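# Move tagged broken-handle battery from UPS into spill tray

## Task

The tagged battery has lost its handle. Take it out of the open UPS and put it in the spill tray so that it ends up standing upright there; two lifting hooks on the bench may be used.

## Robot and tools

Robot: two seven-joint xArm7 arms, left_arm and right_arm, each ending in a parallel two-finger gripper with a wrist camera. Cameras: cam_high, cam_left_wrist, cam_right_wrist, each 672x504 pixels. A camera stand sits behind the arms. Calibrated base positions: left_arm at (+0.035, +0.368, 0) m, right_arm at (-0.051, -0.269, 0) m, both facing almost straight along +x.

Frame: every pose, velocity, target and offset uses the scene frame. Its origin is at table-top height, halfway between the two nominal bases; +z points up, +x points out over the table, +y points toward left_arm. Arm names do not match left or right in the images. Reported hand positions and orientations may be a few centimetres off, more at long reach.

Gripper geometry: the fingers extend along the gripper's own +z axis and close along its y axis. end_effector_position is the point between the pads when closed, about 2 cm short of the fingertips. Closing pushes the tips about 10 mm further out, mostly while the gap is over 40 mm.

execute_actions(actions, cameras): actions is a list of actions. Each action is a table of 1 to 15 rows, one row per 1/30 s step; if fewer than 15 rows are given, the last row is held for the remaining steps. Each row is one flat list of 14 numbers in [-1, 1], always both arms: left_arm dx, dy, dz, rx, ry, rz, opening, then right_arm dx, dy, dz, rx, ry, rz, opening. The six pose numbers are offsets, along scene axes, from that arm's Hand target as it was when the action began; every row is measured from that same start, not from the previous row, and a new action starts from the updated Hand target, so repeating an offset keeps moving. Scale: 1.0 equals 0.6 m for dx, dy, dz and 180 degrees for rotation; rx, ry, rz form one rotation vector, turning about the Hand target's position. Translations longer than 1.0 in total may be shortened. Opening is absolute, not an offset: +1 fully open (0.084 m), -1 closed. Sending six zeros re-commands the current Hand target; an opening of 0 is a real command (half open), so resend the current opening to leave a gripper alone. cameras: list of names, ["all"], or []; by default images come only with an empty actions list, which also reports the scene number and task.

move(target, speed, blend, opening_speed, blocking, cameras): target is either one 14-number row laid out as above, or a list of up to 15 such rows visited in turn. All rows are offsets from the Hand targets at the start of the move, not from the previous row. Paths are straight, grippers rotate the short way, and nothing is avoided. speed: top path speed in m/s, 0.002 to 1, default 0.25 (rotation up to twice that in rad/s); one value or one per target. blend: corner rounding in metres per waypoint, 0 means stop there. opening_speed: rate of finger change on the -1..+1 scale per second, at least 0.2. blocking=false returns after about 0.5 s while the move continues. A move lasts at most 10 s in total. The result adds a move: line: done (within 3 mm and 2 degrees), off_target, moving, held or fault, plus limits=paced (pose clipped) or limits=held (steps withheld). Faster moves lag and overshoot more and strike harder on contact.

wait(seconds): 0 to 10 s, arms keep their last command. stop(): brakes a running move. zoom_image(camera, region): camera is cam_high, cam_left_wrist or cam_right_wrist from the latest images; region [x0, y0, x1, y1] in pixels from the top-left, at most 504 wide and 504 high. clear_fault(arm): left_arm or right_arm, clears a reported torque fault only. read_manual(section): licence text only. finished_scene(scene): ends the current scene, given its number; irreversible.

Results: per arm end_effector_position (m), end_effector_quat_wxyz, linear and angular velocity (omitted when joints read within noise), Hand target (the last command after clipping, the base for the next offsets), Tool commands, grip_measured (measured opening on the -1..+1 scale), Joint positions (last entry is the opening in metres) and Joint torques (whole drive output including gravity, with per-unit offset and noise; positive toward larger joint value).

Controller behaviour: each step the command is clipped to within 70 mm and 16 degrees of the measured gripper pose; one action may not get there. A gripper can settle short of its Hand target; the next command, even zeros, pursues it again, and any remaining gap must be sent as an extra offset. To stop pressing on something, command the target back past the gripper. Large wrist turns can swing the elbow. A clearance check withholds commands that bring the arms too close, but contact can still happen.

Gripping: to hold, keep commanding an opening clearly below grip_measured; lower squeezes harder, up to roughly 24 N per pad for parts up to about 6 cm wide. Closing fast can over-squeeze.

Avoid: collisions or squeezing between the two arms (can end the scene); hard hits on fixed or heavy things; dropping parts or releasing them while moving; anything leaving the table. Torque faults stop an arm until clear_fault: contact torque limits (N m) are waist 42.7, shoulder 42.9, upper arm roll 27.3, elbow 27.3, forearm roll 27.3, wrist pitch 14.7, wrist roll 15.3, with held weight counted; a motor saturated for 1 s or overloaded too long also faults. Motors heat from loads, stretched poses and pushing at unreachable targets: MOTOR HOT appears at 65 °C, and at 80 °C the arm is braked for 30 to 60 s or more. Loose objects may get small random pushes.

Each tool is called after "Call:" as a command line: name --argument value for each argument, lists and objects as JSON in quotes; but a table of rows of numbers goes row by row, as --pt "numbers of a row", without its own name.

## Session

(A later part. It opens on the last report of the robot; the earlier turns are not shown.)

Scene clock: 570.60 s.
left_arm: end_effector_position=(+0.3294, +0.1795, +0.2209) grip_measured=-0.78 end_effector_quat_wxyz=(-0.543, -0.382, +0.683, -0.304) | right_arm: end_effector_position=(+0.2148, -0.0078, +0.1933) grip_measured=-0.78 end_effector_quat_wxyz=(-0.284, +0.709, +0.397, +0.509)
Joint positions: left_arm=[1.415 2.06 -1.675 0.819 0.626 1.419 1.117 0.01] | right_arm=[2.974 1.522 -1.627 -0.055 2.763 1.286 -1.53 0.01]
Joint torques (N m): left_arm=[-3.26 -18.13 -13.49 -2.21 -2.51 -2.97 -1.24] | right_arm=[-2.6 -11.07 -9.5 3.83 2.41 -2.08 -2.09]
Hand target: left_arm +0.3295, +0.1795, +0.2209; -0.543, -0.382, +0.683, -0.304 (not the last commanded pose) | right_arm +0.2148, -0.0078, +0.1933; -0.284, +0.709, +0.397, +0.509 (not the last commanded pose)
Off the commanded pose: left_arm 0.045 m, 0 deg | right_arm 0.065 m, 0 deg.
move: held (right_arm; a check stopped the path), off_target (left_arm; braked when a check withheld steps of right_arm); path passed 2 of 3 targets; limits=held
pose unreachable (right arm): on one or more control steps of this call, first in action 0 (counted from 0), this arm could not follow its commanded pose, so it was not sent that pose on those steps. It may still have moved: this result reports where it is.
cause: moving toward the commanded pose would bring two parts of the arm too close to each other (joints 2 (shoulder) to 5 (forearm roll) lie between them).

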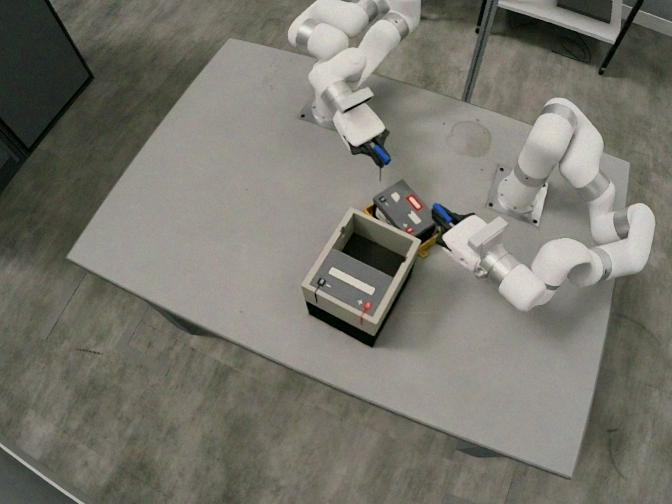

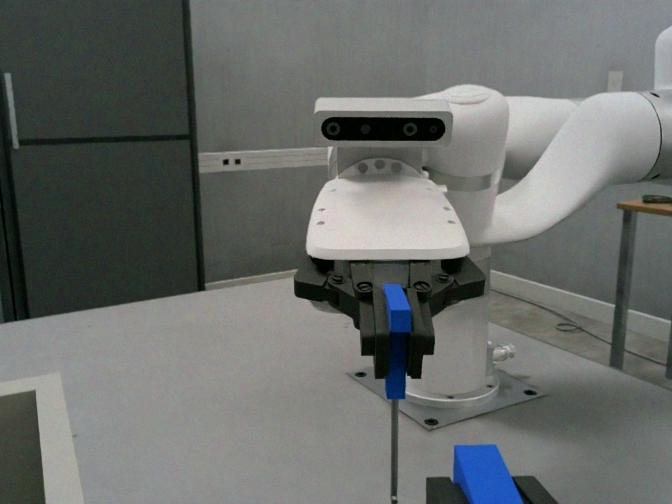

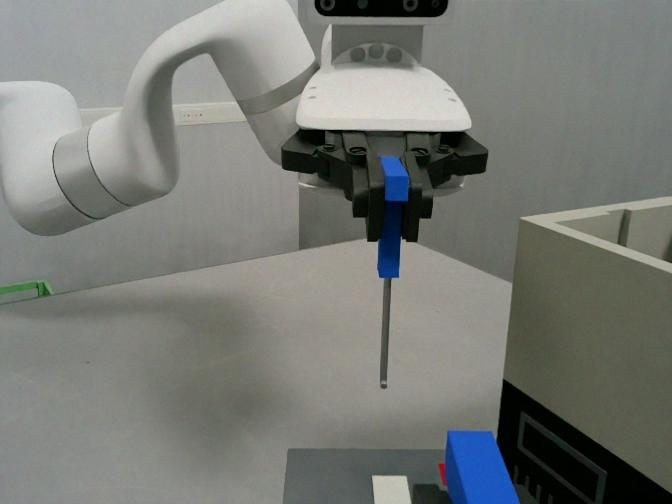

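Call:
move --target '[0.0174,0.0284,-0.14,0,0,0,-1, 0.01,-0.05,-0.12,0,0,0,-1]' --speed 0.12 --cameras '["cam_right_wrist","cam_high"]'

Scene clock: 572.50 s.
left_arm: end_effector_position=(+0.3399, +0.1965, +0.1369) grip_measured=-0.78 end_effector_quat_wxyz=(-0.543, -0.382, +0.683, -0.304) | right_arm: end_effector_position=(+0.2208, -0.0378, +0.1213) grip_measured=-0.78 end_effector_quat_wxyz=(-0.284, +0.709, +0.397, +0.509)
Joint positions: left_arm=[1.502 2.096 -1.492 0.894 0.726 1.485 1.277 0.01] | right_arm=[2.664 1.227 -1.333 -0.057 3.081 1.493 -1.894 0.01]
Joint torques (N m): left_arm=[3.62 -7.02 -9.76 -4.21 -0.18 0.57 1.23] | right_arm=[-2.67 -11.42 -9.37 0.86 2.3 1.79 -2.08]
Hand target: left_arm +0.3399, +0.1965, +0.1369; -0.543, -0.382, +0.683, -0.304 | right_arm +0.2208, -0.0378, +0.1213; -0.284, +0.709, +0.397, +0.509
Off the commanded pose: left_arm 0.000 m, 0 deg | right_arm 0.000 m, 0 deg.
move: done
Images, in order (width x height): cam_high 672x504, cam_right_wrist 672x504.

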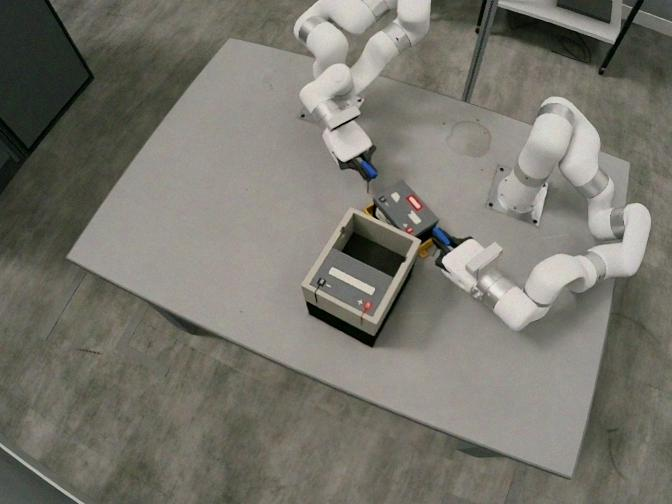

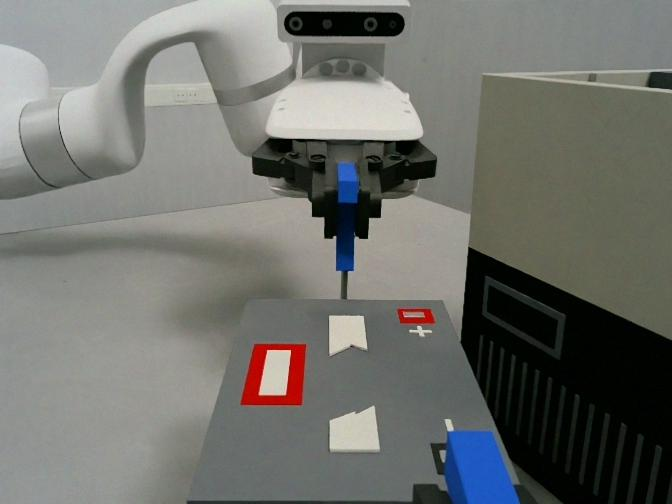

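Call:
finished_scene --scene 2

The scene is finished: the task was done.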